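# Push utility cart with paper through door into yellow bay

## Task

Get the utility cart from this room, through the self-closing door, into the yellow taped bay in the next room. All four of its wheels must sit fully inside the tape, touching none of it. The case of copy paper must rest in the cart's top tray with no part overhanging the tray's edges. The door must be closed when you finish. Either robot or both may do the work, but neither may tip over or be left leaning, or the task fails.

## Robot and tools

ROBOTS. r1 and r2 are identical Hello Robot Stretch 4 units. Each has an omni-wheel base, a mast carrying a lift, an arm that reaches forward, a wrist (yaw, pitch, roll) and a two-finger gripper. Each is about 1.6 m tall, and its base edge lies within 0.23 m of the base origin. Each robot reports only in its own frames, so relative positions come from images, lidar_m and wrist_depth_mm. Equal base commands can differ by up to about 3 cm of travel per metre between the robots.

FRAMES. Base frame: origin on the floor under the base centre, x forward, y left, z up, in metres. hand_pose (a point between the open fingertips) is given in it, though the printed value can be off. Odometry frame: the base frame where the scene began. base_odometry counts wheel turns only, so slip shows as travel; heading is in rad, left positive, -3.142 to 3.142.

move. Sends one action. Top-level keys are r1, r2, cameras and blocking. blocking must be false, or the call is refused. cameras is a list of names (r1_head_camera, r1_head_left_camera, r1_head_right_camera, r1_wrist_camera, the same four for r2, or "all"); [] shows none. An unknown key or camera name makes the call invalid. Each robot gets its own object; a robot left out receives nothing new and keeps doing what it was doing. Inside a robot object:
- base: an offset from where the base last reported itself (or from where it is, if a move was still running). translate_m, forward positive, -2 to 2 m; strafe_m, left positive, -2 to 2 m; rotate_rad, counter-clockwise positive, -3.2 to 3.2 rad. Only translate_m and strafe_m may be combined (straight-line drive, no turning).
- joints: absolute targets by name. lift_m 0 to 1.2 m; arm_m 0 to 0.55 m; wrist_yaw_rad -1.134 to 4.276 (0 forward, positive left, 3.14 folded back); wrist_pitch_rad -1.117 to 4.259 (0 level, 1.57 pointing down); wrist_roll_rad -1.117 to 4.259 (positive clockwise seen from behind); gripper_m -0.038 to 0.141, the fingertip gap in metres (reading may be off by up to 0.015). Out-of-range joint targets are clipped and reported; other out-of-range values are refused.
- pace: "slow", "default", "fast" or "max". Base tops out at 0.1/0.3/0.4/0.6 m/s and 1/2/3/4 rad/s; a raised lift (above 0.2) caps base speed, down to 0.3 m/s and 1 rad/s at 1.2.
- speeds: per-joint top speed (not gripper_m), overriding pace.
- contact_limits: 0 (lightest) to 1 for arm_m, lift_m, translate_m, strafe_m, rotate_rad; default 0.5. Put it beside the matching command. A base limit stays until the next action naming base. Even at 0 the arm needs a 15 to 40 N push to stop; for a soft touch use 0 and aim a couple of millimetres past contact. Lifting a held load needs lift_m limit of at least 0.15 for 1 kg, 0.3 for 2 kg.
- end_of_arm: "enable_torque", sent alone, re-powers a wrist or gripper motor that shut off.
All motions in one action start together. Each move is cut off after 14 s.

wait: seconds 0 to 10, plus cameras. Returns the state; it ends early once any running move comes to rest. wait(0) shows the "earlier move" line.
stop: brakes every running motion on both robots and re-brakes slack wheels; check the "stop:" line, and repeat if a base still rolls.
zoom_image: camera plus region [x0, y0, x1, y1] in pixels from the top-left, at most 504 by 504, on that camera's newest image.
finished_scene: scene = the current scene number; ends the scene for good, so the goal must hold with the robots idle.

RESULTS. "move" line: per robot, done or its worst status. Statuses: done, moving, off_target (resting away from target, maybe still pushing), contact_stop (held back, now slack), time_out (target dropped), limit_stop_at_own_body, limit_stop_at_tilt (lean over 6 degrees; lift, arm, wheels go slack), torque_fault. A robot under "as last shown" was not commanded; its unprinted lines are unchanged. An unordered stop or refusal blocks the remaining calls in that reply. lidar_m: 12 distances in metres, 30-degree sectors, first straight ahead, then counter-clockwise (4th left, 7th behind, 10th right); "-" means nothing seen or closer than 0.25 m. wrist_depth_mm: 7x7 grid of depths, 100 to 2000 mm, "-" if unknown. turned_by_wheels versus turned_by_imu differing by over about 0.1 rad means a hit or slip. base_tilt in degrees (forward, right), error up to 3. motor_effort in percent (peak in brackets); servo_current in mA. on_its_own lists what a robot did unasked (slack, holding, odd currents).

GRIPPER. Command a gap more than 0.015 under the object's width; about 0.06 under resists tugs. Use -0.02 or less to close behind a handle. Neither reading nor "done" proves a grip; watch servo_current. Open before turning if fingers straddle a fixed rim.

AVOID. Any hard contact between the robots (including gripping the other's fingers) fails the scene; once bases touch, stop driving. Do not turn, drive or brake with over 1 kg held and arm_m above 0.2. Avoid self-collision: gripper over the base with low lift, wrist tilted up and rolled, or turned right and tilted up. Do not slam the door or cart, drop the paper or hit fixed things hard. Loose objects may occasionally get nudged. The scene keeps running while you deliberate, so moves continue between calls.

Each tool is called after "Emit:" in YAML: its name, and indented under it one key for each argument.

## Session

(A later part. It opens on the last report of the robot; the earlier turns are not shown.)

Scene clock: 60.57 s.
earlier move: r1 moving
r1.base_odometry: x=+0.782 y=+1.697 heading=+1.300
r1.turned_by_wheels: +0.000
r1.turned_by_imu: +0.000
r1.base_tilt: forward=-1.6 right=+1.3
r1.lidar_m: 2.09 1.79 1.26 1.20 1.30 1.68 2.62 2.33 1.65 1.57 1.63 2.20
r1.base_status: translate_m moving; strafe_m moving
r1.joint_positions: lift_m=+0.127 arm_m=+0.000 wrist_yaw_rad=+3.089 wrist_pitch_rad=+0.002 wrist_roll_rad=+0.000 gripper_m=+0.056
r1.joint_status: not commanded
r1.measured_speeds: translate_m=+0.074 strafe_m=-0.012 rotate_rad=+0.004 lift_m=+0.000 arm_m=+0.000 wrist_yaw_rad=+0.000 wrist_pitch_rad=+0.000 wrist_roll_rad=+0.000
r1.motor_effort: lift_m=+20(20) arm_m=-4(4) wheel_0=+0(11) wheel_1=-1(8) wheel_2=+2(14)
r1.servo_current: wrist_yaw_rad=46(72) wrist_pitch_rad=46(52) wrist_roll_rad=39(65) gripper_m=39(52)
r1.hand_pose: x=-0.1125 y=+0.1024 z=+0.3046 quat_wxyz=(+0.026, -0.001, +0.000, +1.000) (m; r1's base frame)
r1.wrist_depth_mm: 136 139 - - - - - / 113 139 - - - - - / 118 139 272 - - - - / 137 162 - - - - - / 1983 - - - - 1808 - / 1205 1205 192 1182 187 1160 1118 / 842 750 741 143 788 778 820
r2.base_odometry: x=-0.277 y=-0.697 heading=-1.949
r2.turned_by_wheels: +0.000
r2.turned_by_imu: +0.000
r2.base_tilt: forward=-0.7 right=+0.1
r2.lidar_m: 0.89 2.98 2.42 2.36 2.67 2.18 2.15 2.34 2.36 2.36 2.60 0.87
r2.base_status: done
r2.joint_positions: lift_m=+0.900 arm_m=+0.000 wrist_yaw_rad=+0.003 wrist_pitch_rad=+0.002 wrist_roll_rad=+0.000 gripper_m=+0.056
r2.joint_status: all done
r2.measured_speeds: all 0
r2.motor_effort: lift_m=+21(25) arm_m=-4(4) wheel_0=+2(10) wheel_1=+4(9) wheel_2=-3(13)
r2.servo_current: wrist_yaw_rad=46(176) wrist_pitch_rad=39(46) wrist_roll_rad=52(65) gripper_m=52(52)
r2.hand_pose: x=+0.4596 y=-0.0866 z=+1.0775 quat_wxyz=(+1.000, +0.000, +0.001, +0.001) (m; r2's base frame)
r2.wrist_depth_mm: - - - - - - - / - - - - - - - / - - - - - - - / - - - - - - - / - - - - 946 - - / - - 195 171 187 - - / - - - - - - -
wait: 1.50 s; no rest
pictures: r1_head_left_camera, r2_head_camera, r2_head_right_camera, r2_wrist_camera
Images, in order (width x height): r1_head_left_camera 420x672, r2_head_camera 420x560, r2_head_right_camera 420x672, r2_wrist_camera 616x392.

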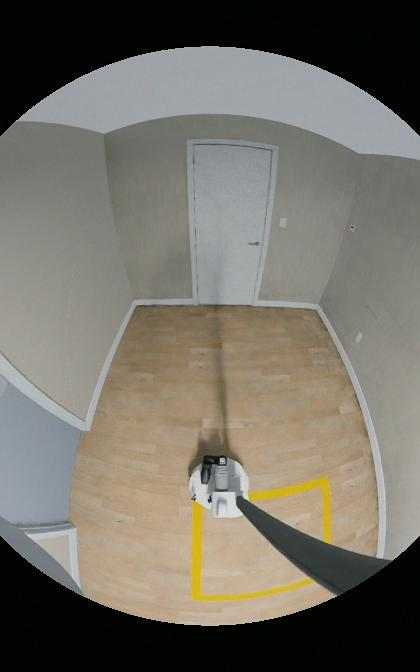

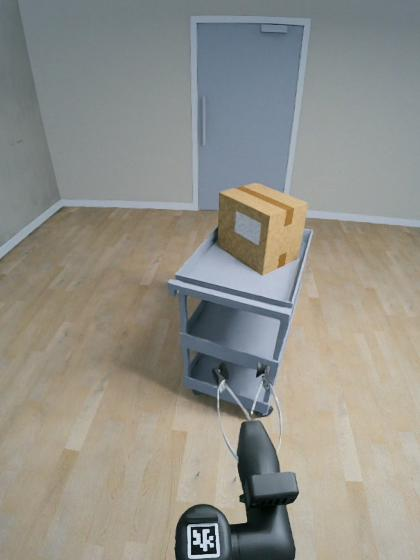

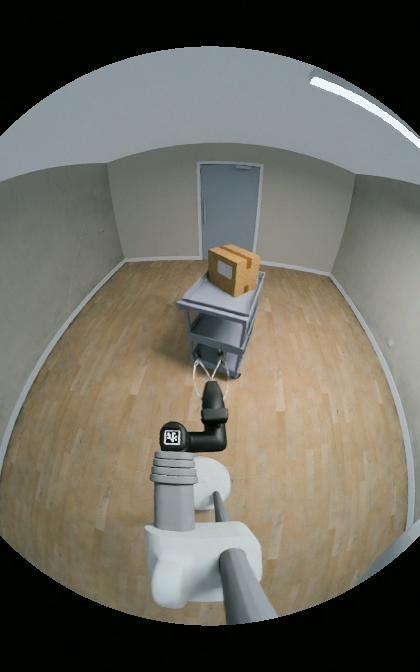

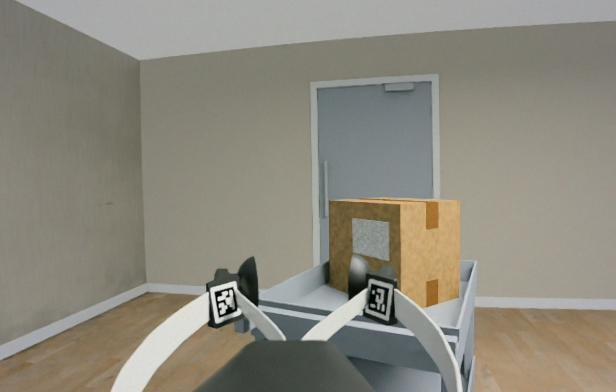

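Emit:
move:
  blocking: false
  r1: {"base":{"rotate_rad":1.57}}
  r2: {"base":{"strafe_m":0.85},"pace":"fast"}

Emit:
wait:
  seconds: 1

Emit:
wait:
  seconds: 3

Emit:
move:
  blocking: false
  r2: {"base":{"rotate_rad":-0.13},"joints":{"gripper_m":0.08},"pace":"fast"}

Emit:
wait:
  seconds: 1

Emit:
move:
  blocking: false
  r2: {"base":{"translate_m":1.9},"pace":"fast"}
  cameras: ["r1_head_left_camera","r1_head_camera","r2_head_camera"]

Emit:
wait:
  seconds: 6
  cameras: ["r1_head_camera","r2_head_left_camera","r2_head_right_camera","r2_head_camera","r2_wrist_camera"]

Scene clock: 125.40 s.
earlier move: r1 done
move: r1 moving; r2 moving
r1.base_odometry: x=+0.785 y=+1.702 heading=+1.551
r1.turned_by_wheels: +0.252
r1.turned_by_imu: +0.252
r1.base_tilt: forward=-1.6 right=+1.3
r1.lidar_m: 2.09 1.45 1.20 1.27 1.41 2.29 2.60 1.87 1.57 1.56 1.80 2.07
r1.base_status: rotate_rad moving
r1.joint_positions: lift_m=+0.127 arm_m=+0.000 wrist_yaw_rad=+3.089 wrist_pitch_rad=+0.002 wrist_roll_rad=+0.000 gripper_m=+0.056
r1.joint_status: not commanded
r1.measured_speeds: translate_m=+0.000 strafe_m=+0.002 rotate_rad=+0.972 lift_m=+0.000 arm_m=+0.000 wrist_yaw_rad=+0.000 wrist_pitch_rad=+0.000 wrist_roll_rad=+0.000
r1.motor_effort: lift_m=+20(20) arm_m=-4(4) wheel_0=-8(10) wheel_1=-5(8) wheel_2=-6(7)
r1.servo_current: wrist_yaw_rad=39(65) wrist_pitch_rad=33(46) wrist_roll_rad=52(59) gripper_m=39(52)
r1.hand_pose: x=-0.1125 y=+0.1024 z=+0.3046 quat_wxyz=(+0.026, -0.001, +0.000, +1.000) (m; r1's base frame)
r1.wrist_depth_mm: 136 139 - - - - - / 113 139 - - - - - / 118 140 273 - - - - / 137 162 - - - - - / 1921 - - - - - 1863 / 1182 1205 194 1182 188 1160 1138 / 842 750 759 809 741 788 809
r2.base_odometry: x=-0.233 y=-0.714 heading=-1.949
r2.turned_by_wheels: +0.000
r2.turned_by_imu: +0.001
r2.base_tilt: forward=-0.7 right=+0.1
r2.lidar_m: 0.90 2.93 2.35 2.33 2.61 2.13 2.16 2.36 2.43 2.38 2.65 0.89
r2.base_status: strafe_m moving
r2.joint_positions: lift_m=+0.900 arm_m=+0.000 wrist_yaw_rad=+0.003 wrist_pitch_rad=+0.002 wrist_roll_rad=+0.000 gripper_m=+0.056
r2.joint_status: not commanded
r2.measured_speeds: translate_m=-0.001 strafe_m=+0.180 rotate_rad=+0.005 lift_m=+0.000 arm_m=+0.000 wrist_yaw_rad=+0.000 wrist_pitch_rad=+0.000 wrist_roll_rad=+0.000
r2.motor_effort: lift_m=+21(21) arm_m=-4(4) wheel_0=-9(14) wheel_1=+12(14) wheel_2=+1(2)
r2.servo_current: wrist_yaw_rad=52(52) wrist_pitch_rad=39(46) wrist_roll_rad=46(52) gripper_m=46(52)
r2.hand_pose: x=+0.4595 y=-0.0867 z=+1.0775 quat_wxyz=(+1.000, +0.000, +0.001, +0.001) (m; r2's base frame)
r2.wrist_depth_mm: - - - - - - - / - - - - - - - / - - - - - - - / - - - - - - - / - - - - 946 - - / - - 196 809 188 - - / - - - - - - -
pictures: none

Scene clock: 126.40 s.
earlier move: r1 moving; r2 moving
r1.base_odometry: x=+0.785 y=+1.702 heading=+2.797
r1.turned_by_wheels: +1.246
r1.turned_by_imu: +1.252
r1.base_tilt: forward=-1.6 right=+1.3
r1.lidar_m: 1.24 1.29 1.56 2.60 2.53 1.69 1.57 1.60 2.07 2.09 1.95 1.28
r1.base_status: rotate_rad moving
r1.joint_positions: lift_m=+0.127 arm_m=+0.000 wrist_yaw_rad=+3.089 wrist_pitch_rad=+0.002 wrist_roll_rad=+0.000 gripper_m=+0.056
r1.joint_status: not commanded
r1.measured_speeds: translate_m=+0.001 strafe_m=+0.000 rotate_rad=+0.569 lift_m=+0.000 arm_m=+0.000 wrist_yaw_rad=+0.000 wrist_pitch_rad=+0.000 wrist_roll_rad=+0.000
r1.motor_effort: lift_m=+20(20) arm_m=-4(4) wheel_0=-4(10) wheel_1=-1(8) wheel_2=-1(8)
r1.servo_current: wrist_yaw_rad=39(65) wrist_pitch_rad=39(52) wrist_roll_rad=39(65) gripper_m=39(52)
r1.hand_pose: x=-0.1125 y=+0.1024 z=+0.3046 quat_wxyz=(+0.026, -0.001, +0.000, +1.000) (m; r1's base frame)
r1.wrist_depth_mm: 136 138 - - - - - / 113 139 - - - - - / 118 140 229 - - - - / 137 162 - - - - - / - - - - - 1863 - / 1182 1182 194 1336 187 1281 1138 / 866 741 750 788 788 768 820
r2.base_odometry: x=+0.080 y=-0.839 heading=-1.949
r2.turned_by_wheels: +0.000
r2.turned_by_imu: +0.000
r2.base_tilt: forward=-0.7 right=+0.1
r2.lidar_m: 3.66 2.51 2.03 1.98 2.27 2.10 2.09 2.32 2.76 2.72 2.99 1.03
r2.base_status: strafe_m moving
r2.joint_positions: lift_m=+0.900 arm_m=+0.000 wrist_yaw_rad=+0.003 wrist_pitch_rad=+0.002 wrist_roll_rad=+0.000 gripper_m=+0.056
r2.joint_status: not commanded
r2.measured_speeds: translate_m=+0.000 strafe_m=+0.391 rotate_rad=+0.000 lift_m=+0.000 arm_m=+0.000 wrist_yaw_rad=+0.000 wrist_pitch_rad=+0.000 wrist_roll_rad=+0.000
r2.motor_effort: lift_m=+21(21) arm_m=-4(4) wheel_0=-10(15) wheel_1=+8(14) wheel_2=+0(2)
r2.servo_current: wrist_yaw_rad=39(59) wrist_pitch_rad=39(46) wrist_roll_rad=46(59) gripper_m=52(59)
r2.hand_pose: x=+0.4595 y=-0.0867 z=+1.0775 quat_wxyz=(+1.000, +0.000, +0.001, +0.001) (m; r2's base frame)
r2.wrist_depth_mm: - - - - - - - / - - - - - - - / - - - - - - - / - - - - - - - / - - - - - 1025 946 / - - 195 - 191 1008 917 / - - - - - - -
wait: 1.00 s; no rest
pictures: none

Scene clock: 126.97 s.
earlier move: r1 done; r2 moving
r1.base_odometry: x=+0.785 y=+1.702 heading=+2.869
r1.turned_by_wheels: +0.072
r1.turned_by_imu: +0.073
r1.base_tilt: forward=-1.6 right=+1.2
r1.lidar_m: 1.22 1.32 1.67 2.59 2.36 1.67 1.58 1.62 2.18 2.09 1.80 1.28
r1.base_status: done
r1.joint_positions: lift_m=+0.127 arm_m=+0.000 wrist_yaw_rad=+3.089 wrist_pitch_rad=+0.002 wrist_roll_rad=+0.000 gripper_m=+0.056
r1.joint_status: not commanded
r1.measured_speeds: all 0
r1.motor_effort: lift_m=+20(20) arm_m=-4(4) wheel_0=-3(10) wheel_1=-1(8) wheel_2=-2(8)
r1.servo_current: wrist_yaw_rad=46(65) wrist_pitch_rad=46(52) wrist_roll_rad=59(65) gripper_m=39(52)
r1.hand_pose: x=-0.1125 y=+0.1024 z=+0.3046 quat_wxyz=(+0.026, -0.001, +0.000, +1.000) (m; r1's base frame)
r1.wrist_depth_mm: 136 138 - - - - - / 114 139 - - - - - / 118 139 229 - - - - / 137 162 - - - - - / - - - - - 1618 1808 / 1182 1205 193 1182 187 1281 1229 / 866 741 750 143 798 768 820
r2.base_odometry: x=+0.285 y=-0.920 heading=-1.949
r2.turned_by_wheels: +0.000
r2.turned_by_imu: +0.000
r2.base_tilt: forward=-0.7 right=+0.0
r2.lidar_m: 3.67 2.25 1.79 1.78 2.02 2.06 2.05 2.27 2.99 2.92 1.23 1.14
r2.base_status: strafe_m moving
r2.joint_positions: lift_m=+0.900 arm_m=+0.000 wrist_yaw_rad=+0.003 wrist_pitch_rad=+0.002 wrist_roll_rad=+0.000 gripper_m=+0.056
r2.joint_status: not commanded
r2.measured_speeds: translate_m=+0.000 strafe_m=+0.390 rotate_rad=+0.001 lift_m=+0.000 arm_m=+0.000 wrist_yaw_rad=+0.000 wrist_pitch_rad=+0.000 wrist_roll_rad=+0.000
r2.motor_effort: lift_m=+21(21) arm_m=-4(4) wheel_0=-4(15) wheel_1=+8(14) wheel_2=+0(2)
r2.servo_current: wrist_yaw_rad=39(59) wrist_pitch_rad=46(46) wrist_roll_rad=52(59) gripper_m=52(59)
r2.hand_pose: x=+0.4595 y=-0.0867 z=+1.0775 quat_wxyz=(+1.000, +0.000, +0.001, +0.001) (m; r2's base frame)
r2.wrist_depth_mm: - - - - - - - / - - - - - - - / - - - - - - - / - - - - - - 1160 / - - - - - - 1042 / - - 196 - 190 - 960 / - - - - - - -
wait: 0.57 of 3 s (r1 has come to rest)
pictures: none

Scene clock: 127.47 s.
earlier move: r2 replaced
move: r2 moving
r1: as last shown
r1.turned_by_wheels: +0.000
r1.turned_by_imu: +0.000
r1.base_tilt: forward=-1.6 right=+1.3
r1.lidar_m: 1.20 1.33 1.67 2.58 2.34 1.65 1.56 1.63 2.19 2.08 1.79 1.27
r1.motor_effort: lift_m=+20(20) arm_m=-4(4) wheel_0=-3(3) wheel_1=-1(1) wheel_2=-2(2)
r1.servo_current: wrist_yaw_rad=39(65) wrist_pitch_rad=46(46) wrist_roll_rad=46(59) gripper_m=39(46)
r1.wrist_depth_mm: 136 139 - - - - - / 113 140 - - - - - / 118 140 229 - - - - / 137 162 - - - - - / - - - - - 1618 1756 / 1160 1205 194 1160 188 1281 1229 / 842 741 759 143 778 768 809
r2.base_odometry: x=+0.420 y=-0.982 heading=-2.078
r2.turned_by_wheels: -0.129
r2.turned_by_imu: -0.126
r2.base_tilt: forward=-0.7 right=+0.1
r2.lidar_m: 3.71 2.28 1.72 1.61 1.71 2.12 2.04 2.13 3.02 3.09 3.26 1.20
r2.base_status: earlier strafe_m replaced; rotate_rad moving
r2.joint_positions: lift_m=+0.900 arm_m=+0.000 wrist_yaw_rad=+0.003 wrist_pitch_rad=+0.002 wrist_roll_rad=+0.000 gripper_m=+0.073
r2.joint_status: gripper_m moving
r2.measured_speeds: translate_m=+0.000 strafe_m=+0.211 rotate_rad=-0.072 lift_m=+0.000 arm_m=+0.000 wrist_yaw_rad=+0.000 wrist_pitch_rad=+0.000 wrist_roll_rad=+0.000
r2.motor_effort: lift_m=+21(21) arm_m=-4(4) wheel_0=+1(7) wheel_1=-2(8) wheel_2=+3(7)
r2.servo_current: wrist_yaw_rad=52(59) wrist_pitch_rad=46(46) wrist_roll_rad=46(52) gripper_m=72(91)
r2.hand_pose: x=+0.4595 y=-0.0867 z=+1.0775 quat_wxyz=(+1.000, +0.000, +0.001, +0.001) (m; r2's base frame)
r2.wrist_depth_mm: - - - - - - - / - - - - - - - / - - - - - - - / - - - - - - 1182 / - - - - - - 1078 / - - 190 - 190 - 1042 / - - - - - - -
pictures: none

Scene clock: 128.30 s.
earlier move: r2 done
r1.base_odometry: x=+0.785 y=+1.702 heading=+2.869
r1.turned_by_wheels: +0.000
r1.turned_by_imu: +0.000
r1.base_tilt: forward=-1.6 right=+1.3
r1.lidar_m: 1.21 1.30 1.66 2.60 2.35 1.65 1.57 1.63 2.18 2.09 1.80 1.25
r1.base_status: not commanded
r1.joint_positions: lift_m=+0.127 arm_m=+0.000 wrist_yaw_rad=+3.089 wrist_pitch_rad=+0.002 wrist_roll_rad=+0.000 gripper_m=+0.056
r1.joint_status: not commanded
r1.measured_speeds: all 0
r1.motor_effort: lift_m=+20(20) arm_m=-4(4) wheel_0=-2(4) wheel_1=-1(1) wheel_2=-2(2)
r1.servo_current: wrist_yaw_rad=52(72) wrist_pitch_rad=39(52) wrist_roll_rad=72(72) gripper_m=46(46)
r1.hand_pose: x=-0.1125 y=+0.1024 z=+0.3046 quat_wxyz=(+0.026, -0.001, +0.000, +1.000) (m; r1's base frame)
r1.wrist_depth_mm: 136 139 - - - - - / 113 139 - - - - - / 118 139 229 - - - - / 137 161 - - - - - / - - - - - 1661 1808 / 1182 1182 193 1205 188 1255 1255 / 842 750 768 143 788 788 820
r2.base_odometry: x=+0.469 y=-1.010 heading=-2.079
r2.turned_by_wheels: +0.000
r2.turned_by_imu: +0.000
r2.base_tilt: forward=-0.7 right=+0.1
r2.lidar_m: 3.73 2.23 1.64 1.56 1.67 2.11 2.03 2.14 2.98 3.15 1.39 1.21
r2.base_status: done
r2.joint_positions: lift_m=+0.900 arm_m=+0.000 wrist_yaw_rad=+0.003 wrist_pitch_rad=+0.002 wrist_roll_rad=+0.000 gripper_m=+0.080
r2.joint_status: all done
r2.measured_speeds: all 0
r2.motor_effort: lift_m=+21(21) arm_m=-4(4) wheel_0=-2(7) wheel_1=+0(8) wheel_2=+4(7)
r2.servo_current: wrist_yaw_rad=39(59) wrist_pitch_rad=46(46) wrist_roll_rad=52(65) gripper_m=52(91)
r2.hand_pose: x=+0.4595 y=-0.0867 z=+1.0775 quat_wxyz=(+1.000, +0.000, +0.001, +0.001) (m; r2's base frame)
r2.wrist_depth_mm: - - - - - - - / - - - - - - - / - - - - - - - / - - - - - - 1160 / - - - - - - 1118 / - - 191 - 192 - - / - - - - - - -
wait: 0.83 of 1 s (r2 has come to rest)
pictures: none

Scene clock: 128.80 s.
move: r2 moving
r1: as last shown
r1.base_tilt: forward=-1.6 right=+1.2
r1.lidar_m: 1.23 1.32 1.65 2.60 2.35 1.67 1.55 1.64 2.18 2.08 1.80 1.24
r1.motor_effort: lift_m=+20(20) arm_m=-4(4) wheel_0=-3(3) wheel_1=-1(1) wheel_2=-2(2)
r1.servo_current: wrist_yaw_rad=59(59) wrist_pitch_rad=52(52) wrist_roll_rad=52(72) gripper_m=46(46)
r1.wrist_depth_mm: 137 139 - - - - - / 113 139 - - - - - / 118 140 229 - - - - / 137 161 - - - - - / - - - - - 1661 1756 / 1182 1205 194 1182 187 1281 1255 / 842 750 750 143 788 778 820
r2.base_odometry: x=+0.449 y=-1.045 heading=-2.078
r2.turned_by_wheels: +0.000
r2.turned_by_imu: +0.000
r2.base_tilt: forward=-0.7 right=+0.0
r2.lidar_m: 3.68 2.22 1.65 1.56 1.68 2.15 2.07 2.20 3.07 3.15 1.33 1.20
r2.base_status: translate_m moving
r2.joint_positions: lift_m=+0.900 arm_m=+0.000 wrist_yaw_rad=+0.003 wrist_pitch_rad=+0.002 wrist_roll_rad=+0.000 gripper_m=+0.080
r2.joint_status: not commanded
r2.measured_speeds: translate_m=+0.158 strafe_m=+0.000 rotate_rad=+0.005 lift_m=+0.000 arm_m=+0.000 wrist_yaw_rad=+0.000 wrist_pitch_rad=+0.000 wrist_roll_rad=+0.000
r2.motor_effort: lift_m=+21(21) arm_m=-4(4) wheel_0=+10(11) wheel_1=+7(9) wheel_2=-13(15)
r2.servo_current: wrist_yaw_rad=52(59) wrist_pitch_rad=46(46) wrist_roll_rad=52(65) gripper_m=52(52)
r2.hand_pose: x=+0.4595 y=-0.0867 z=+1.0775 quat_wxyz=(+1.000, +0.000, +0.001, +0.001) (m; r2's base frame)
r2.wrist_depth_mm: - - - - - - - / - - - - - - - / - - - - - - - / - - - - - - 1160 / - - - - - - 1098 / - - 192 - 192 1430 1042 / - - - - - - -
pictures: r1_head_camera, r1_head_left_camera, r2_head_camera
Images, in order (width x height): r1_head_camera 420x560, r1_head_left_camera 420x672, r2_head_camera 420x560.

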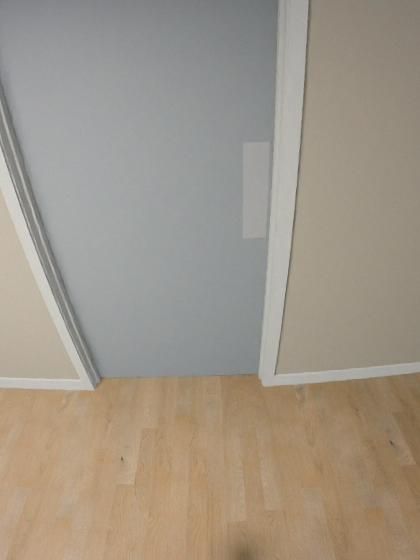

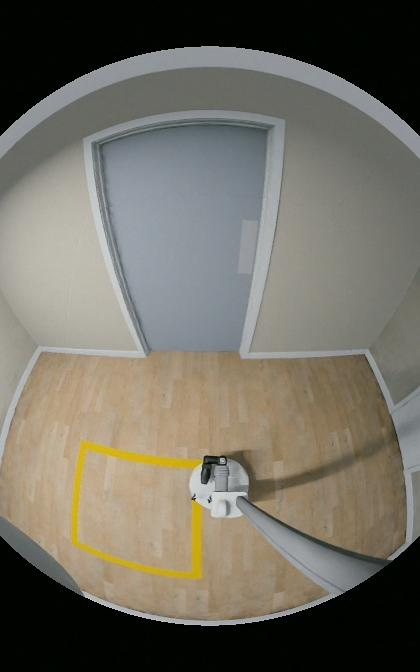

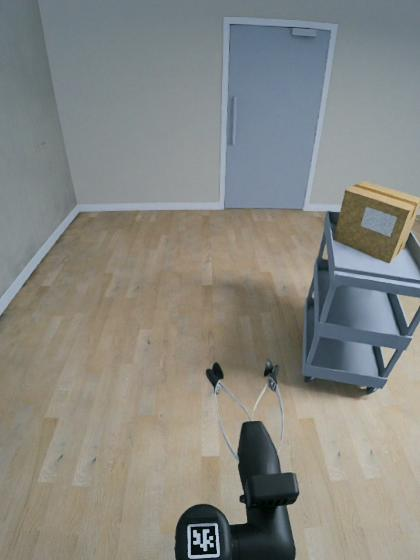

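Scene clock: 134.67 s.
earlier move: r2 done
r1.base_odometry: x=+0.785 y=+1.702 heading=+2.869
r1.turned_by_wheels: +0.000
r1.turned_by_imu: +0.000
r1.base_tilt: forward=-1.6 right=+1.2
r1.lidar_m: 1.23 1.30 1.65 2.58 2.34 1.65 1.58 1.61 2.19 2.10 1.79 1.26
r1.base_status: not commanded
r1.joint_positions: lift_m=+0.127 arm_m=+0.000 wrist_yaw_rad=+3.089 wrist_pitch_rad=+0.002 wrist_roll_rad=+0.000 gripper_m=+0.056
r1.joint_status: not commanded
r1.measured_speeds: all 0
r1.motor_effort: lift_m=+20(20) arm_m=-4(4) wheel_0=-3(4) wheel_1=-1(1) wheel_2=-2(2)
r1.servo_current: wrist_yaw_rad=59(72) wrist_pitch_rad=39(52) wrist_roll_rad=39(72) gripper_m=39(52)
r1.hand_pose: x=-0.1125 y=+0.1024 z=+0.3046 quat_wxyz=(+0.026, -0.001, +0.000, +1.000) (m; r1's base frame)
r1.wrist_depth_mm: 136 138 - - - - - / 113 139 - - - - - / 118 140 229 - - - - / 137 162 - - - - - / - - - - - 1618 1808 / 1182 1205 193 1182 187 1255 1255 / 842 750 750 143 788 768 820
r2.base_odometry: x=-0.455 y=-2.670 heading=-2.078
r2.turned_by_wheels: +0.000
r2.turned_by_imu: +0.002
r2.base_tilt: forward=-0.7 right=+0.0
r2.lidar_m: 1.86 1.98 1.60 1.54 1.64 2.25 4.05 0.88 0.77 0.76 2.60 1.94
r2.base_status: done
r2.joint_positions: lift_m=+0.900 arm_m=+0.000 wrist_yaw_rad=+0.003 wrist_pitch_rad=+0.002 wrist_roll_rad=+0.000 gripper_m=+0.080
r2.joint_status: not commanded
r2.measured_speeds: all 0
r2.motor_effort: lift_m=+21(21) arm_m=-4(4) wheel_0=+3(11) wheel_1=+3(9) wheel_2=-2(16)
r2.servo_current: wrist_yaw_rad=33(59) wrist_pitch_rad=39(52) wrist_roll_rad=46(65) gripper_m=52(59)
r2.hand_pose: x=+0.4595 y=-0.0867 z=+1.0775 quat_wxyz=(+1.000, +0.000, +0.001, +0.001) (m; r2's base frame)
r2.wrist_depth_mm: - - - - - - - / - - - - - - - / - - - - - - - / - - - - - - - / - - - - - - - / - - 188 - 185 - - / - 128 - - - - -
wait: 5.87 of 6 s (r2 has come to rest)
pictures: r1_head_camera, r2_head_camera, r2_head_left_camera, r2_head_right_camera, r2_wrist_camera
Images, in order (width x height): r1_head_camera 420x560, r2_head_camera 420x560, r2_head_left_camera 420x672, r2_head_right_camera 420x672, r2_wrist_camera 616x392.

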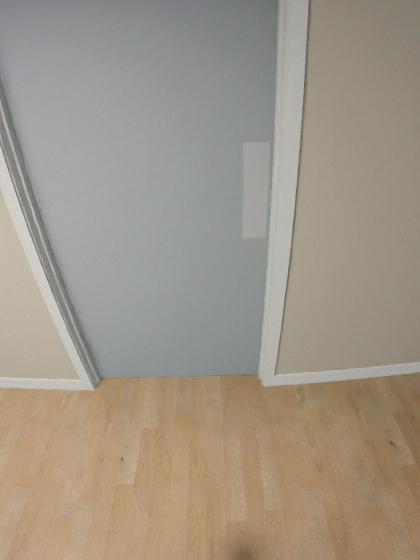

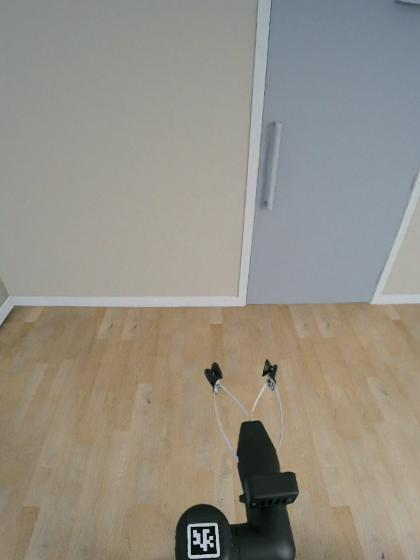

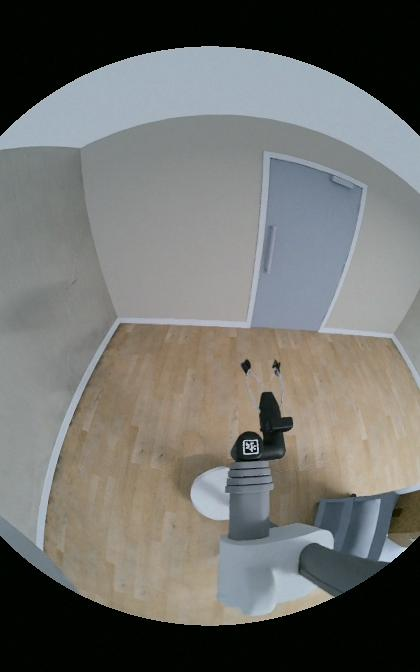

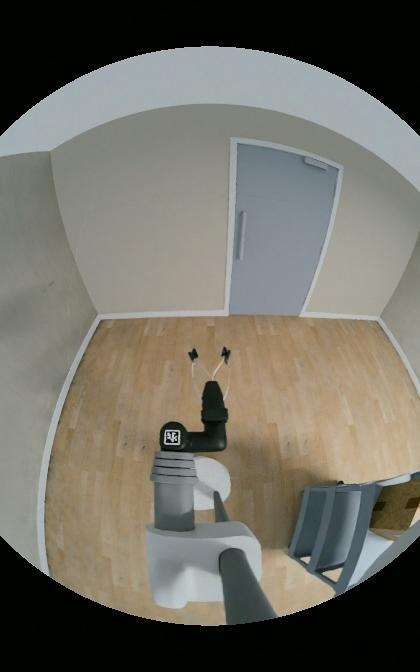

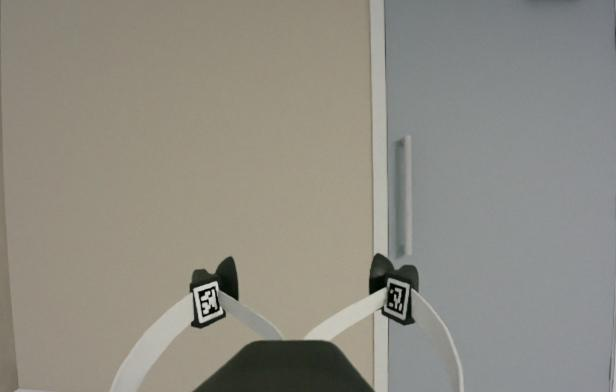

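Emit:
move:
  blocking: false
  r2: {"base":{"translate_m":0.55,"strafe_m":-0.33}}

Emit:
wait:
  seconds: 5
  cameras: ["r2_head_camera","r2_wrist_camera"]

Scene clock: 145.30 s.
move: r2 moving
r1: as last shown
r1.base_tilt: forward=-1.6 right=+1.3
r1.lidar_m: 1.20 1.33 1.65 2.59 2.35 1.66 1.57 1.63 2.19 2.09 1.81 1.27
r1.motor_effort: lift_m=+20(20) arm_m=-4(4) wheel_0=-3(3) wheel_1=-1(1) wheel_2=-2(2)
r1.servo_current: wrist_yaw_rad=52(59) wrist_pitch_rad=46(52) wrist_roll_rad=46(59) gripper_m=39(52)
r1.wrist_depth_mm: 136 138 - - - - - / 113 139 - - - - - / 117 140 229 - - - - / 137 162 - - - - - / - - - - - 1576 1756 / 1182 1229 194 1205 187 1281 1255 / 842 750 759 143 788 778 820
r2.base_odometry: x=-0.486 y=-2.688 heading=-2.079
r2.turned_by_wheels: -0.001
r2.turned_by_imu: +0.000
r2.base_tilt: forward=-0.7 right=+0.0
r2.lidar_m: 1.84 1.94 1.61 1.57 1.63 2.25 4.09 0.87 0.76 0.78 2.56 1.89
r2.base_status: translate_m moving; strafe_m moving
r2.joint_positions: lift_m=+0.900 arm_m=+0.000 wrist_yaw_rad=+0.003 wrist_pitch_rad=+0.002 wrist_roll_rad=+0.000 gripper_m=+0.080
r2.joint_status: not commanded
r2.measured_speeds: translate_m=+0.119 strafe_m=-0.071 rotate_rad=-0.006 lift_m=+0.000 arm_m=+0.000 wrist_yaw_rad=+0.000 wrist_pitch_rad=+0.000 wrist_roll_rad=+0.000
r2.motor_effort: lift_m=+21(21) arm_m=-4(4) wheel_0=+8(13) wheel_1=-5(6) wheel_2=-13(13)
r2.servo_current: wrist_yaw_rad=46(52) wrist_pitch_rad=46(46) wrist_roll_rad=46(52) gripper_m=46(52)
r2.hand_pose: x=+0.4595 y=-0.0867 z=+1.0775 quat_wxyz=(+1.000, +0.000, +0.001, +0.001) (m; r2's base frame)
r2.wrist_depth_mm: - - - - - - - / - - - - - - - / - - - - 1537 - - / - - - - - - - / - - - - - - - / - - 189 - 185 - - / - 128 - - - - -
pictures: none

Scene clock: 148.27 s.
earlier move: r2 done
r1.base_odometry: x=+0.785 y=+1.702 heading=+2.869
r1.turned_by_wheels: +0.000
r1.turned_by_imu: +0.000
r1.base_tilt: forward=-1.6 right=+1.3
r1.lidar_m: 1.22 1.31 1.63 2.59 2.36 1.65 1.57 1.60 2.22 2.08 1.78 1.24
r1.base_status: not commanded
r1.joint_positions: lift_m=+0.127 arm_m=+0.000 wrist_yaw_rad=+3.089 wrist_pitch_rad=+0.002 wrist_roll_rad=+0.000 gripper_m=+0.056
r1.joint_status: not commanded
r1.measured_speeds: all 0
r1.motor_effort: lift_m=+20(20) arm_m=-4(4) wheel_0=-3(3) wheel_1=-1(1) wheel_2=-2(2)
r1.servo_current: wrist_yaw_rad=46(65) wrist_pitch_rad=46(52) wrist_roll_rad=52(78) gripper_m=52(52)
r1.hand_pose: x=-0.1125 y=+0.1024 z=+0.3046 quat_wxyz=(+0.026, -0.001, +0.000, +1.000) (m; r1's base frame)
r1.wrist_depth_mm: 137 138 - - - - - / 113 139 - - - - - / 117 140 229 - - - - / 137 162 - - - - - / - - - - - 1618 1808 / 1205 1205 193 1182 187 1255 1255 / 842 759 759 143 788 778 831
r2.base_odometry: x=-1.010 y=-2.990 heading=-2.078
r2.turned_by_wheels: +0.000
r2.turned_by_imu: +0.001
r2.base_tilt: forward=-0.7 right=+0.0
r2.lidar_m: 1.25 1.41 1.93 1.85 1.94 2.76 1.21 0.85 1.20 2.88 1.85 1.38
r2.base_status: done
r2.joint_positions: lift_m=+0.900 arm_m=+0.000 wrist_yaw_rad=+0.003 wrist_pitch_rad=+0.002 wrist_roll_rad=+0.000 gripper_m=+0.080
r2.joint_status: not commanded
r2.measured_speeds: all 0
r2.motor_effort: lift_m=+21(21) arm_m=-4(4) wheel_0=+3(13) wheel_1=-3(7) wheel_2=-3(14)
r2.servo_current: wrist_yaw_rad=46(59) wrist_pitch_rad=39(46) wrist_roll_rad=52(59) gripper_m=52(59)
r2.hand_pose: x=+0.4595 y=-0.0867 z=+1.0775 quat_wxyz=(+1.000, +0.000, +0.001, +0.001) (m; r2's base frame)
r2.wrist_depth_mm: - - - - - - - / - - - - - - - / - - - - - - - / - - - 1098 - - - / - - - 1118 - - - / - - 188 1098 185 - - / - 128 - - - - -
wait: 2.97 of 5 s (r2 has come to rest)
pictures: r2_head_camera, r2_wrist_camera
Images, in order (width x height): r2_head_camera 420x560, r2_wrist_camera 616x392.

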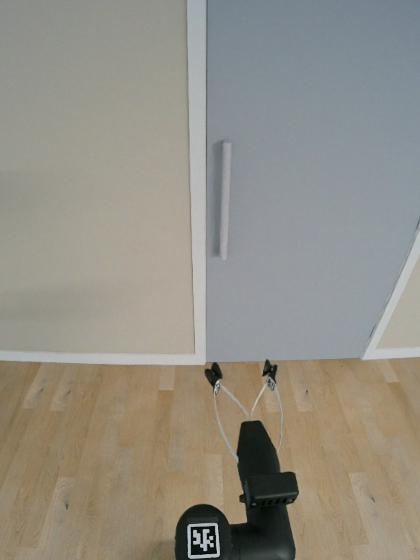

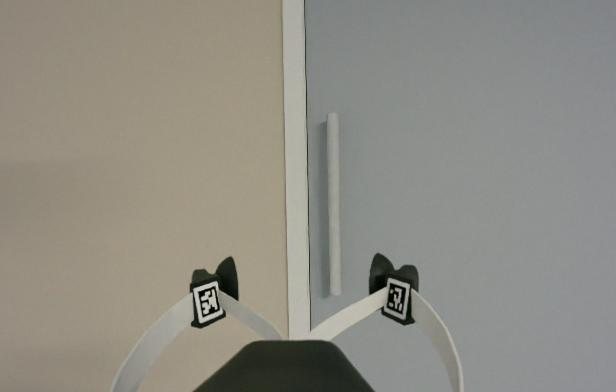

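Emit:
move:
  blocking: false
  r2: {"base":{"translate_m":0.52,"strafe_m":-0.075}}

Emit:
wait:
  seconds: 4
  cameras: ["r2_head_camera","r2_wrist_camera"]

Scene clock: 157.03 s.
move: r2 moving
r1: as last shown
r1.base_tilt: forward=-1.6 right=+1.2
r1.lidar_m: 1.24 1.32 1.67 2.59 2.33 1.65 1.56 1.64 2.19 2.10 1.79 1.27
r1.servo_current: wrist_yaw_rad=39(65) wrist_pitch_rad=39(46) wrist_roll_rad=33(65) gripper_m=39(46)
r1.wrist_depth_mm: 136 138 - - - - - / 113 139 - - - - - / 117 139 229 - - - - / 137 162 - - - - - / - - - - - 1618 1756 / 1205 1205 193 1205 187 1255 1229 / 842 741 759 143 788 768 809
r2.base_odometry: x=-1.030 y=-3.015 heading=-2.078
r2.turned_by_wheels: +0.000
r2.turned_by_imu: +0.001
r2.base_tilt: forward=-0.7 right=+0.1
r2.lidar_m: 1.22 1.37 1.93 1.86 1.97 2.79 1.19 0.85 2.98 2.87 1.78 1.32
r2.base_status: translate_m moving; strafe_m moving
r2.joint_positions: lift_m=+0.900 arm_m=+0.000 wrist_yaw_rad=+0.003 wrist_pitch_rad=+0.002 wrist_roll_rad=+0.000 gripper_m=+0.080
r2.joint_status: not commanded
r2.measured_speeds: translate_m=+0.121 strafe_m=-0.019 rotate_rad=-0.005 lift_m=+0.000 arm_m=+0.000 wrist_yaw_rad=+0.000 wrist_pitch_rad=+0.000 wrist_roll_rad=+0.000
r2.motor_effort: lift_m=+21(21) arm_m=-4(4) wheel_0=+7(13) wheel_1=+6(7) wheel_2=-13(13)
r2.servo_current: wrist_yaw_rad=46(59) wrist_pitch_rad=46(46) wrist_roll_rad=46(52) gripper_m=52(59)
r2.hand_pose: x=+0.4595 y=-0.0867 z=+1.0775 quat_wxyz=(+1.000, +0.000, +0.001, +0.001) (m; r2's base frame)
r2.wrist_depth_mm: - - - - - - - / - - - - - - - / - - - - - - - / - - - - - - - / - - - - - - - / - - 188 1060 185 - - / - 128 - - - - -
pictures: none

Scene clock: 159.77 s.
earlier move: r2 done
r1.base_odometry: x=+0.785 y=+1.702 heading=+2.869
r1.turned_by_wheels: +0.000
r1.turned_by_imu: +0.000
r1.base_tilt: forward=-1.6 right=+1.2
r1.lidar_m: 1.20 1.30 1.66 2.60 2.34 1.67 1.57 1.62 2.20 2.08 1.79 1.25
r1.base_status: not commanded
r1.joint_positions: lift_m=+0.127 arm_m=+0.000 wrist_yaw_rad=+3.089 wrist_pitch_rad=+0.002 wrist_roll_rad=+0.000 gripper_m=+0.056
r1.joint_status: not commanded
r1.measured_speeds: all 0
r1.motor_effort: lift_m=+20(20) arm_m=-4(4) wheel_0=-3(4) wheel_1=-1(1) wheel_2=-2(2)
r1.servo_current: wrist_yaw_rad=59(72) wrist_pitch_rad=39(52) wrist_roll_rad=65(72) gripper_m=46(52)
r1.hand_pose: x=-0.1125 y=+0.1024 z=+0.3046 quat_wxyz=(+0.026, -0.001, +0.000, +1.000) (m; r1's base frame)
r1.wrist_depth_mm: 136 139 - - - - - / 113 139 - - - - - / 118 139 229 - - - - / 137 162 - - - - - / - - - - - 1576 1756 / 1182 1182 193 1205 188 1255 1229 / 842 750 750 143 788 778 820
r2.base_odometry: x=-1.329 y=-3.408 heading=-2.078
r2.turned_by_wheels: +0.000
r2.turned_by_imu: +0.001
r2.base_tilt: forward=-0.7 right=+0.1
r2.lidar_m: 0.74 0.87 1.20 1.91 2.03 2.83 1.36 1.28 2.91 2.81 1.12 0.84
r2.base_status: done
r2.joint_positions: lift_m=+0.900 arm_m=+0.000 wrist_yaw_rad=+0.003 wrist_pitch_rad=+0.002 wrist_roll_rad=+0.000 gripper_m=+0.080
r2.joint_status: not commanded
r2.measured_speeds: all 0
r2.motor_effort: lift_m=+21(21) arm_m=-4(4) wheel_0=+3(13) wheel_1=+4(7) wheel_2=-2(14)
r2.servo_current: wrist_yaw_rad=52(65) wrist_pitch_rad=39(46) wrist_roll_rad=39(65) gripper_m=52(59)
r2.hand_pose: x=+0.4595 y=-0.0867 z=+1.0775 quat_wxyz=(+1.000, +0.000, +0.001, +0.001) (m; r2's base frame)
r2.wrist_depth_mm: - - 564 - - - - / - - 564 492 - - - / - - 564 496 - - - / - - 574 500 - - - / - - 574 500 - - - / - - 189 504 185 - - / - 128 - - - - -
wait: 2.73 of 4 s (r2 has come to rest)
pictures: r2_head_camera, r2_wrist_camera
Images, in order (width x height): r2_head_camera 420x560, r2_wrist_camera 616x392.

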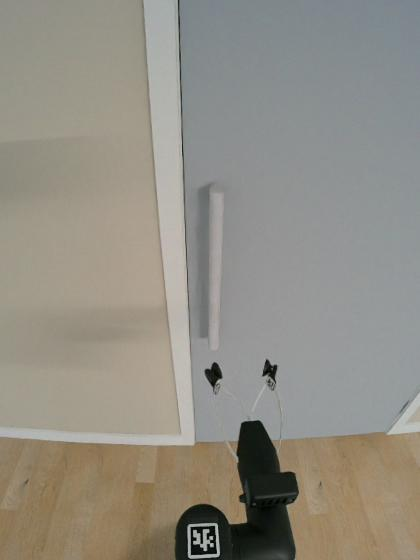

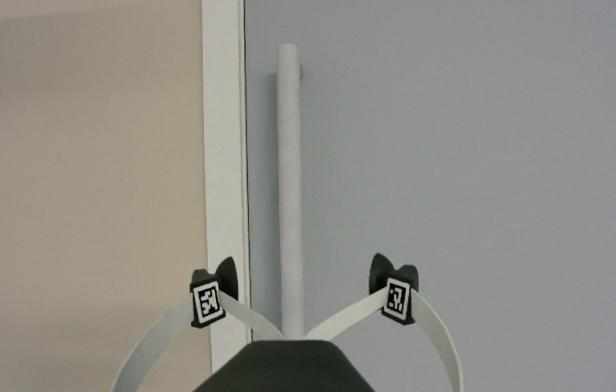

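Emit:
move:
  blocking: false
  r2: {"base":{"translate_m":0.17,"strafe_m":0.016},"pace":"slow"}

Emit:
wait:
  seconds: 4
  cameras: ["r2_wrist_camera"]

Scene clock: 175.77 s.
move: r2 moving
r1: as last shown
r1.lidar_m: 1.22 1.32 1.64 2.60 2.37 1.65 1.57 1.63 2.22 2.08 1.78 1.24
r1.motor_effort: lift_m=+20(20) arm_m=-4(4) wheel_0=-3(3) wheel_1=-1(1) wheel_2=-2(2)
r1.servo_current: wrist_yaw_rad=46(59) wrist_pitch_rad=46(52) wrist_roll_rad=39(72) gripper_m=46(52)
r1.wrist_depth_mm: 136 138 - - - - - / 113 139 - - - - - / 118 140 229 - - - - / 137 162 - - - - - / - - - - - 1618 1808 / 1160 1182 193 1205 187 1281 1229 / 842 750 741 143 788 778 820
r2.base_odometry: x=-1.334 y=-3.419 heading=-2.078
r2.turned_by_wheels: +0.000
r2.turned_by_imu: +0.001
r2.base_tilt: forward=-0.7 right=+0.1
r2.lidar_m: 0.72 0.82 1.17 1.92 2.02 2.84 1.38 1.30 2.92 2.78 1.10 0.80
r2.base_status: translate_m moving; strafe_m moving
r2.joint_positions: lift_m=+0.900 arm_m=+0.000 wrist_yaw_rad=+0.003 wrist_pitch_rad=+0.002 wrist_roll_rad=+0.000 gripper_m=+0.080
r2.joint_status: not commanded
r2.measured_speeds: translate_m=+0.049 strafe_m=+0.004 rotate_rad=+0.001 lift_m=+0.000 arm_m=+0.000 wrist_yaw_rad=+0.000 wrist_pitch_rad=+0.000 wrist_roll_rad=+0.000
r2.motor_effort: lift_m=+21(21) arm_m=-4(4) wheel_0=+7(9) wheel_1=+5(8) wheel_2=-11(11)
r2.servo_current: wrist_yaw_rad=39(59) wrist_pitch_rad=39(46) wrist_roll_rad=59(59) gripper_m=52(59)
r2.hand_pose: x=+0.4595 y=-0.0867 z=+1.0775 quat_wxyz=(+1.000, +0.000, +0.001, +0.001) (m; r2's base frame)
r2.wrist_depth_mm: - - 554 - - - - / - - 559 484 - - - / - - 564 492 - - - / - - 564 488 - - - / - - 569 492 - - - / - - 190 492 185 - - / - 128 - - - - -
pictures: none

Scene clock: 178.27 s.
earlier move: r2 done
r1.base_odometry: x=+0.785 y=+1.702 heading=+2.869
r1.turned_by_wheels: +0.000
r1.turned_by_imu: +0.000
r1.base_tilt: forward=-1.6 right=+1.3
r1.lidar_m: 1.22 1.34 1.65 2.61 2.33 1.68 1.57 1.64 2.19 2.09 1.79 1.27
r1.base_status: not commanded
r1.joint_positions: lift_m=+0.127 arm_m=+0.000 wrist_yaw_rad=+3.089 wrist_pitch_rad=+0.002 wrist_roll_rad=+0.000 gripper_m=+0.056
r1.joint_status: not commanded
r1.measured_speeds: all 0
r1.motor_effort: lift_m=+20(20) arm_m=-4(4) wheel_0=-3(4) wheel_1=-1(2) wheel_2=-2(2)
r1.servo_current: wrist_yaw_rad=65(65) wrist_pitch_rad=39(52) wrist_roll_rad=33(72) gripper_m=46(52)
r1.hand_pose: x=-0.1125 y=+0.1024 z=+0.3046 quat_wxyz=(+0.026, -0.001, +0.000, +1.000) (m; r1's base frame)
r1.wrist_depth_mm: 136 139 - - - - - / 113 139 - - - - - / 117 140 230 - - - - / 137 162 - - - - - / - - - - - 1618 1808 / 1229 1182 194 1182 187 1281 1229 / 842 750 750 143 788 768 820
r2.base_odometry: x=-1.397 y=-3.564 heading=-2.078
r2.turned_by_wheels: +0.000
r2.turned_by_imu: +0.001
r2.base_tilt: forward=-0.7 right=+0.1
r2.lidar_m: 0.57 0.67 0.91 1.90 2.01 2.80 1.45 1.44 2.95 2.23 0.90 0.65
r2.base_status: done
r2.joint_positions: lift_m=+0.900 arm_m=+0.000 wrist_yaw_rad=+0.003 wrist_pitch_rad=+0.002 wrist_roll_rad=+0.000 gripper_m=+0.080
r2.joint_status: not commanded
r2.measured_speeds: all 0
r2.motor_effort: lift_m=+21(21) arm_m=-4(4) wheel_0=+4(12) wheel_1=+4(8) wheel_2=-5(11)
r2.servo_current: wrist_yaw_rad=52(65) wrist_pitch_rad=39(52) wrist_roll_rad=46(59) gripper_m=52(59)
r2.hand_pose: x=+0.4595 y=-0.0867 z=+1.0775 quat_wxyz=(+1.000, +0.000, +0.001, +0.001) (m; r2's base frame)
r2.wrist_depth_mm: 424 415 402 399 397 389 384 / 427 421 399 402 399 392 382 / 430 421 399 404 402 397 387 / 433 421 402 340 402 394 389 / 436 427 404 332 407 399 392 / 439 430 194 332 186 399 394 / 439 430 415 - - 402 399
wait: 2.50 of 4 s (r2 has come to rest)
pictures: r2_wrist_camera
Images, in order (width x height): r2_wrist_camera 616x392.

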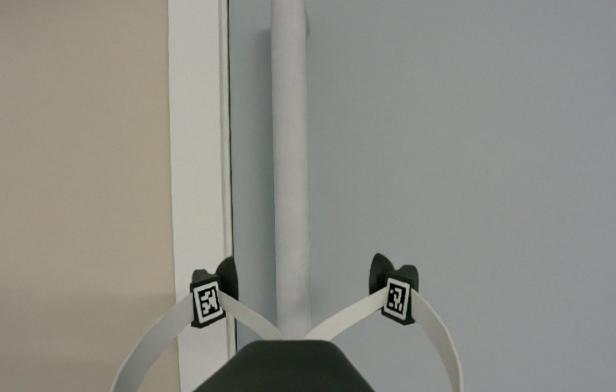

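Emit:
move:
  blocking: false
  r2: {"base":{"strafe_m":0.008},"joints":{"arm_m":0.11}}

Emit:
wait:
  seconds: 2

Emit:
wait:
  seconds: 0.6

Emit:
move:
  blocking: false
  r2: {"joints":{"gripper_m":-0.02}}

Emit:
wait:
  seconds: 3
  cameras: ["r2_wrist_camera","r2_head_camera"]

Scene clock: 185.67 s.
move: r2 moving
r1: as last shown
r1.lidar_m: 1.24 1.32 1.66 2.59 2.36 1.65 1.56 1.60 2.21 2.08 1.78 1.24
r1.motor_effort: lift_m=+20(20) arm_m=-4(4) wheel_0=-3(3) wheel_1=-1(1) wheel_2=-2(2)
r1.servo_current: wrist_yaw_rad=59(59) wrist_pitch_rad=39(46) wrist_roll_rad=33(59) gripper_m=46(46)
r1.wrist_depth_mm: 136 138 - - - - - / 113 139 - - - - - / 118 140 229 - - - - / 137 161 - - - - - / - - - - - 1618 1808 / 1182 1182 193 1205 187 1281 1255 / 866 759 750 143 798 778 820
r2.base_odometry: x=-1.390 y=-3.568 heading=-2.078
r2.turned_by_wheels: +0.000
r2.turned_by_imu: +0.001
r2.base_tilt: forward=-0.7 right=+0.1
r2.lidar_m: 0.55 0.67 0.91 1.87 2.00 2.82 1.45 1.46 2.95 2.25 0.86 0.64
r2.base_status: strafe_m moving
r2.joint_positions: lift_m=+0.900 arm_m=+0.051 wrist_yaw_rad=+0.002 wrist_pitch_rad=+0.002 wrist_roll_rad=+0.000 gripper_m=+0.080
r2.joint_status: arm_m moving
r2.measured_speeds: translate_m=+0.000 strafe_m=+0.000 rotate_rad=+0.000 lift_m=+0.000 arm_m=+0.195 wrist_yaw_rad=+0.000 wrist_pitch_rad=+0.000 wrist_roll_rad=+0.000
r2.motor_effort: lift_m=+21(21) arm_m=+7(10) wheel_0=+1(6) wheel_1=+3(11) wheel_2=+0(3)
r2.servo_current: wrist_yaw_rad=39(59) wrist_pitch_rad=46(46) wrist_roll_rad=52(52) gripper_m=46(52)
r2.hand_pose: x=+0.5100 y=-0.0867 z=+1.0775 quat_wxyz=(+1.000, +0.000, +0.001, +0.001) (m; r2's base frame)
r2.wrist_depth_mm: 379 373 364 294 353 349 345 / 382 373 366 362 357 351 347 / 384 377 370 364 359 355 351 / 384 379 370 366 359 357 353 / 387 382 364 368 362 357 355 / 392 384 196 294 194 359 355 / 392 387 368 - 368 364 355
pictures: none

Scene clock: 186.50 s.
earlier move: r2 done
r1.base_odometry: x=+0.785 y=+1.702 heading=+2.869
r1.turned_by_wheels: +0.000
r1.turned_by_imu: +0.000
r1.base_tilt: forward=-1.6 right=+1.3
r1.lidar_m: 1.21 1.31 1.65 2.61 2.37 1.65 1.57 1.62 2.20 2.09 1.80 1.27
r1.base_status: not commanded
r1.joint_positions: lift_m=+0.127 arm_m=+0.000 wrist_yaw_rad=+3.089 wrist_pitch_rad=+0.002 wrist_roll_rad=+0.000 gripper_m=+0.056
r1.joint_status: not commanded
r1.measured_speeds: all 0
r1.motor_effort: lift_m=+20(20) arm_m=-4(4) wheel_0=-3(3) wheel_1=-1(1) wheel_2=-2(2)
r1.servo_current: wrist_yaw_rad=52(65) wrist_pitch_rad=39(52) wrist_roll_rad=33(65) gripper_m=39(46)
r1.hand_pose: x=-0.1125 y=+0.1024 z=+0.3046 quat_wxyz=(+0.026, -0.001, +0.000, +1.000) (m; r1's base frame)
r1.wrist_depth_mm: 136 139 - - - - - / 113 139 - - - - - / 118 139 229 - - - - / 137 162 - - - - - / - - - - - 1537 1863 / 1182 1205 194 1205 187 1255 1255 / 842 750 750 143 809 768 809
r2.base_odometry: x=-1.390 y=-3.568 heading=-2.078
r2.turned_by_wheels: +0.000
r2.turned_by_imu: +0.000
r2.base_tilt: forward=-0.7 right=+0.1
r2.lidar_m: 0.54 0.66 0.98 1.88 1.99 2.81 1.47 1.49 2.95 2.22 0.91 0.65
r2.base_status: done
r2.joint_positions: lift_m=+0.900 arm_m=+0.110 wrist_yaw_rad=+0.002 wrist_pitch_rad=+0.002 wrist_roll_rad=+0.000 gripper_m=+0.080
r2.joint_status: all done
r2.measured_speeds: all 0
r2.motor_effort: lift_m=+21(21) arm_m=+7(12) wheel_0=-1(6) wheel_1=+2(11) wheel_2=+0(3)
r2.servo_current: wrist_yaw_rad=39(59) wrist_pitch_rad=39(46) wrist_roll_rad=46(59) gripper_m=52(52)
r2.hand_pose: x=+0.5693 y=-0.0867 z=+1.0775 quat_wxyz=(+1.000, +0.000, +0.001, +0.001) (m; r2's base frame)
r2.wrist_depth_mm: 312 291 298 223 289 283 279 / 312 296 300 224 291 286 282 / 315 296 301 297 293 289 283 / 315 297 304 224 294 289 286 / 319 298 304 224 297 290 287 / 320 314 195 226 194 294 289 / 322 301 310 - 297 293 291
wait: 0.83 of 2 s (r2 has come to rest)
pictures: none

Scene clock: 187.10 s.
r1.base_odometry: x=+0.785 y=+1.702 heading=+2.869
r1.turned_by_wheels: +0.000
r1.turned_by_imu: +0.000
r1.base_tilt: forward=-1.6 right=+1.3
r1.lidar_m: 1.21 1.31 1.67 2.60 2.36 1.65 1.56 1.62 2.20 2.09 1.77 1.26
r1.base_status: not commanded
r1.joint_positions: lift_m=+0.127 arm_m=+0.000 wrist_yaw_rad=+3.089 wrist_pitch_rad=+0.002 wrist_roll_rad=+0.000 gripper_m=+0.056
r1.joint_status: not commanded
r1.measured_speeds: all 0
r1.motor_effort: lift_m=+20(20) arm_m=-4(4) wheel_0=-3(3) wheel_1=-1(1) wheel_2=-2(2)
r1.servo_current: wrist_yaw_rad=52(65) wrist_pitch_rad=33(52) wrist_roll_rad=46(65) gripper_m=39(46)
r1.hand_pose: x=-0.1125 y=+0.1024 z=+0.3046 quat_wxyz=(+0.026, -0.001, +0.000, +1.000) (m; r1's base frame)
r1.wrist_depth_mm: 136 138 - - - - - / 113 139 - - - - - / 117 140 229 - - - - / 137 162 - - - - - / - - - - - 1618 1756 / 1182 1205 193 1205 188 1281 1255 / 842 750 759 143 798 778 820
r2.base_odometry: x=-1.390 y=-3.568 heading=-2.078
r2.turned_by_wheels: +0.000
r2.turned_by_imu: +0.000
r2.base_tilt: forward=-0.7 right=+0.1
r2.lidar_m: 0.56 0.67 0.94 1.86 1.97 2.80 1.50 1.43 2.96 2.24 0.87 0.64
r2.base_status: done
r2.joint_positions: lift_m=+0.900 arm_m=+0.110 wrist_yaw_rad=+0.002 wrist_pitch_rad=+0.002 wrist_roll_rad=+0.000 gripper_m=+0.080
r2.joint_status: all done
r2.measured_speeds: all 0
r2.motor_effort: lift_m=+21(21) arm_m=+7(12) wheel_0=-1(6) wheel_1=+2(11) wheel_2=+0(3)
r2.servo_current: wrist_yaw_rad=59(59) wrist_pitch_rad=39(46) wrist_roll_rad=39(59) gripper_m=52(52)
r2.hand_pose: x=+0.5693 y=-0.0867 z=+1.0775 quat_wxyz=(+1.000, +0.000, +0.001, +0.001) (m; r2's base frame)
r2.wrist_depth_mm: 310 291 297 224 287 285 281 / 312 294 300 224 293 286 282 / 314 294 301 296 293 290 285 / 317 298 303 225 296 290 285 / 319 300 306 226 297 291 287 / 322 315 196 226 194 293 290 / 324 301 310 - 297 294 291
wait: 0.60 s; at rest by 0.27 s
pictures: none

Scene clock: 187.60 s.
move: r2 moving
r1: as last shown
r1.lidar_m: 1.23 1.33 1.65 2.58 2.37 1.66 1.55 1.64 2.22 2.10 1.82 1.26
r1.servo_current: wrist_yaw_rad=46(65) wrist_pitch_rad=39(52) wrist_roll_rad=26(72) gripper_m=46(46)
r1.wrist_depth_mm: 136 139 - - - - - / 113 139 - - - - - / 118 139 229 - - - - / 137 162 - - - - - / - - - - - 1618 1808 / 1182 1182 193 1205 187 1255 1205 / 842 741 759 143 798 768 809
r2.base_odometry: x=-1.390 y=-3.568 heading=-2.078
r2.turned_by_wheels: +0.000
r2.turned_by_imu: +0.000
r2.base_tilt: forward=-0.7 right=+0.1
r2.lidar_m: 0.56 0.67 0.95 1.86 1.96 2.79 1.47 1.44 2.97 2.24 0.89 0.67
r2.base_status: not commanded
r2.joint_positions: lift_m=+0.900 arm_m=+0.110 wrist_yaw_rad=+0.002 wrist_pitch_rad=+0.002 wrist_roll_rad=+0.000 gripper_m=+0.061
r2.joint_status: gripper_m moving
r2.measured_speeds: all 0
r2.motor_effort: lift_m=+21(21) arm_m=+7(7) wheel_0=-1(1) wheel_1=+2(3) wheel_2=+0(0)
r2.servo_current: wrist_yaw_rad=46(52) wrist_pitch_rad=39(46) wrist_roll_rad=52(59) gripper_m=104(124)
r2.hand_pose: x=+0.5693 y=-0.0867 z=+1.0775 quat_wxyz=(+1.000, +0.000, +0.001, +0.001) (m; r2's base frame)
r2.wrist_depth_mm: 312 293 298 224 290 286 281 / 314 294 300 224 291 286 283 / 314 297 303 297 293 289 285 / 317 298 303 225 296 291 287 / 319 298 307 226 297 293 289 / 322 301 195 227 194 293 289 / 325 301 310 - 300 294 290
pictures: none

Scene clock: 188.83 s.
earlier move: r2 done
r1.base_odometry: x=+0.785 y=+1.702 heading=+2.869
r1.turned_by_wheels: +0.000
r1.turned_by_imu: +0.000
r1.base_tilt: forward=-1.6 right=+1.3
r1.lidar_m: 1.21 1.33 1.63 2.60 2.38 1.67 1.54 1.62 2.19 2.08 1.79 1.27
r1.base_status: not commanded
r1.joint_positions: lift_m=+0.127 arm_m=+0.000 wrist_yaw_rad=+3.089 wrist_pitch_rad=+0.002 wrist_roll_rad=+0.000 gripper_m=+0.056
r1.joint_status: not commanded
r1.measured_speeds: all 0
r1.motor_effort: lift_m=+20(20) arm_m=-4(4) wheel_0=-3(3) wheel_1=-1(1) wheel_2=-2(2)
r1.servo_current: wrist_yaw_rad=52(72) wrist_pitch_rad=46(52) wrist_roll_rad=52(72) gripper_m=39(46)
r1.hand_pose: x=-0.1125 y=+0.1024 z=+0.3046 quat_wxyz=(+0.026, -0.001, +0.000, +1.000) (m; r1's base frame)
r1.wrist_depth_mm: 136 139 - - - - - / 113 139 - - - - - / 117 139 229 - - - - / 137 161 - - - - - / - - - - - 1618 1756 / 1205 1160 194 1205 187 1255 1255 / 854 741 750 143 798 778 820
r2.base_odometry: x=-1.390 y=-3.568 heading=-2.078
r2.turned_by_wheels: +0.000
r2.turned_by_imu: +0.000
r2.base_tilt: forward=-0.7 right=+0.1
r2.lidar_m: 0.56 0.66 0.94 1.88 1.99 2.81 1.48 1.49 2.96 2.26 0.89 0.66
r2.base_status: not commanded
r2.joint_positions: lift_m=+0.900 arm_m=+0.110 wrist_yaw_rad=+0.004 wrist_pitch_rad=+0.002 wrist_roll_rad=+0.000 gripper_m=-0.018
r2.joint_status: all done
r2.measured_speeds: all 0
r2.motor_effort: lift_m=+21(21) arm_m=+6(7) wheel_0=+1(1) wheel_1=+2(3) wheel_2=+0(1)
r2.servo_current: wrist_yaw_rad=46(52) wrist_pitch_rad=39(46) wrist_roll_rad=39(59) gripper_m=143(286)
r2.hand_pose: x=+0.5695 y=-0.0862 z=+1.0775 quat_wxyz=(+1.000, +0.000, +0.001, +0.002) (m; r2's base frame)
r2.wrist_depth_mm: 314 293 298 222 287 281 277 / 314 294 300 218 290 283 277 / 317 309 303 229 291 285 281 / 319 312 304 229 293 287 282 / 324 312 304 221 294 289 282 / 324 315 183 220 181 291 287 / 324 153 301 - 297 290 287
wait: 1.23 of 3 s (r2 has come to rest)
pictures: r2_head_camera, r2_wrist_camera
Images, in order (width x height): r2_head_camera 420x560, r2_wrist_camera 616x392.

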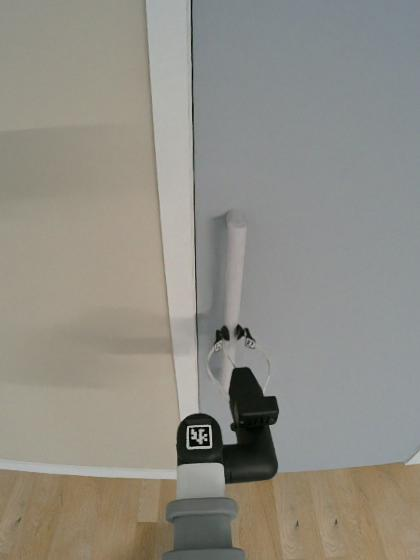

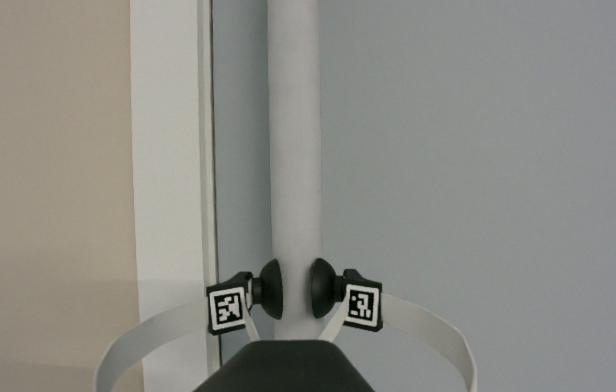

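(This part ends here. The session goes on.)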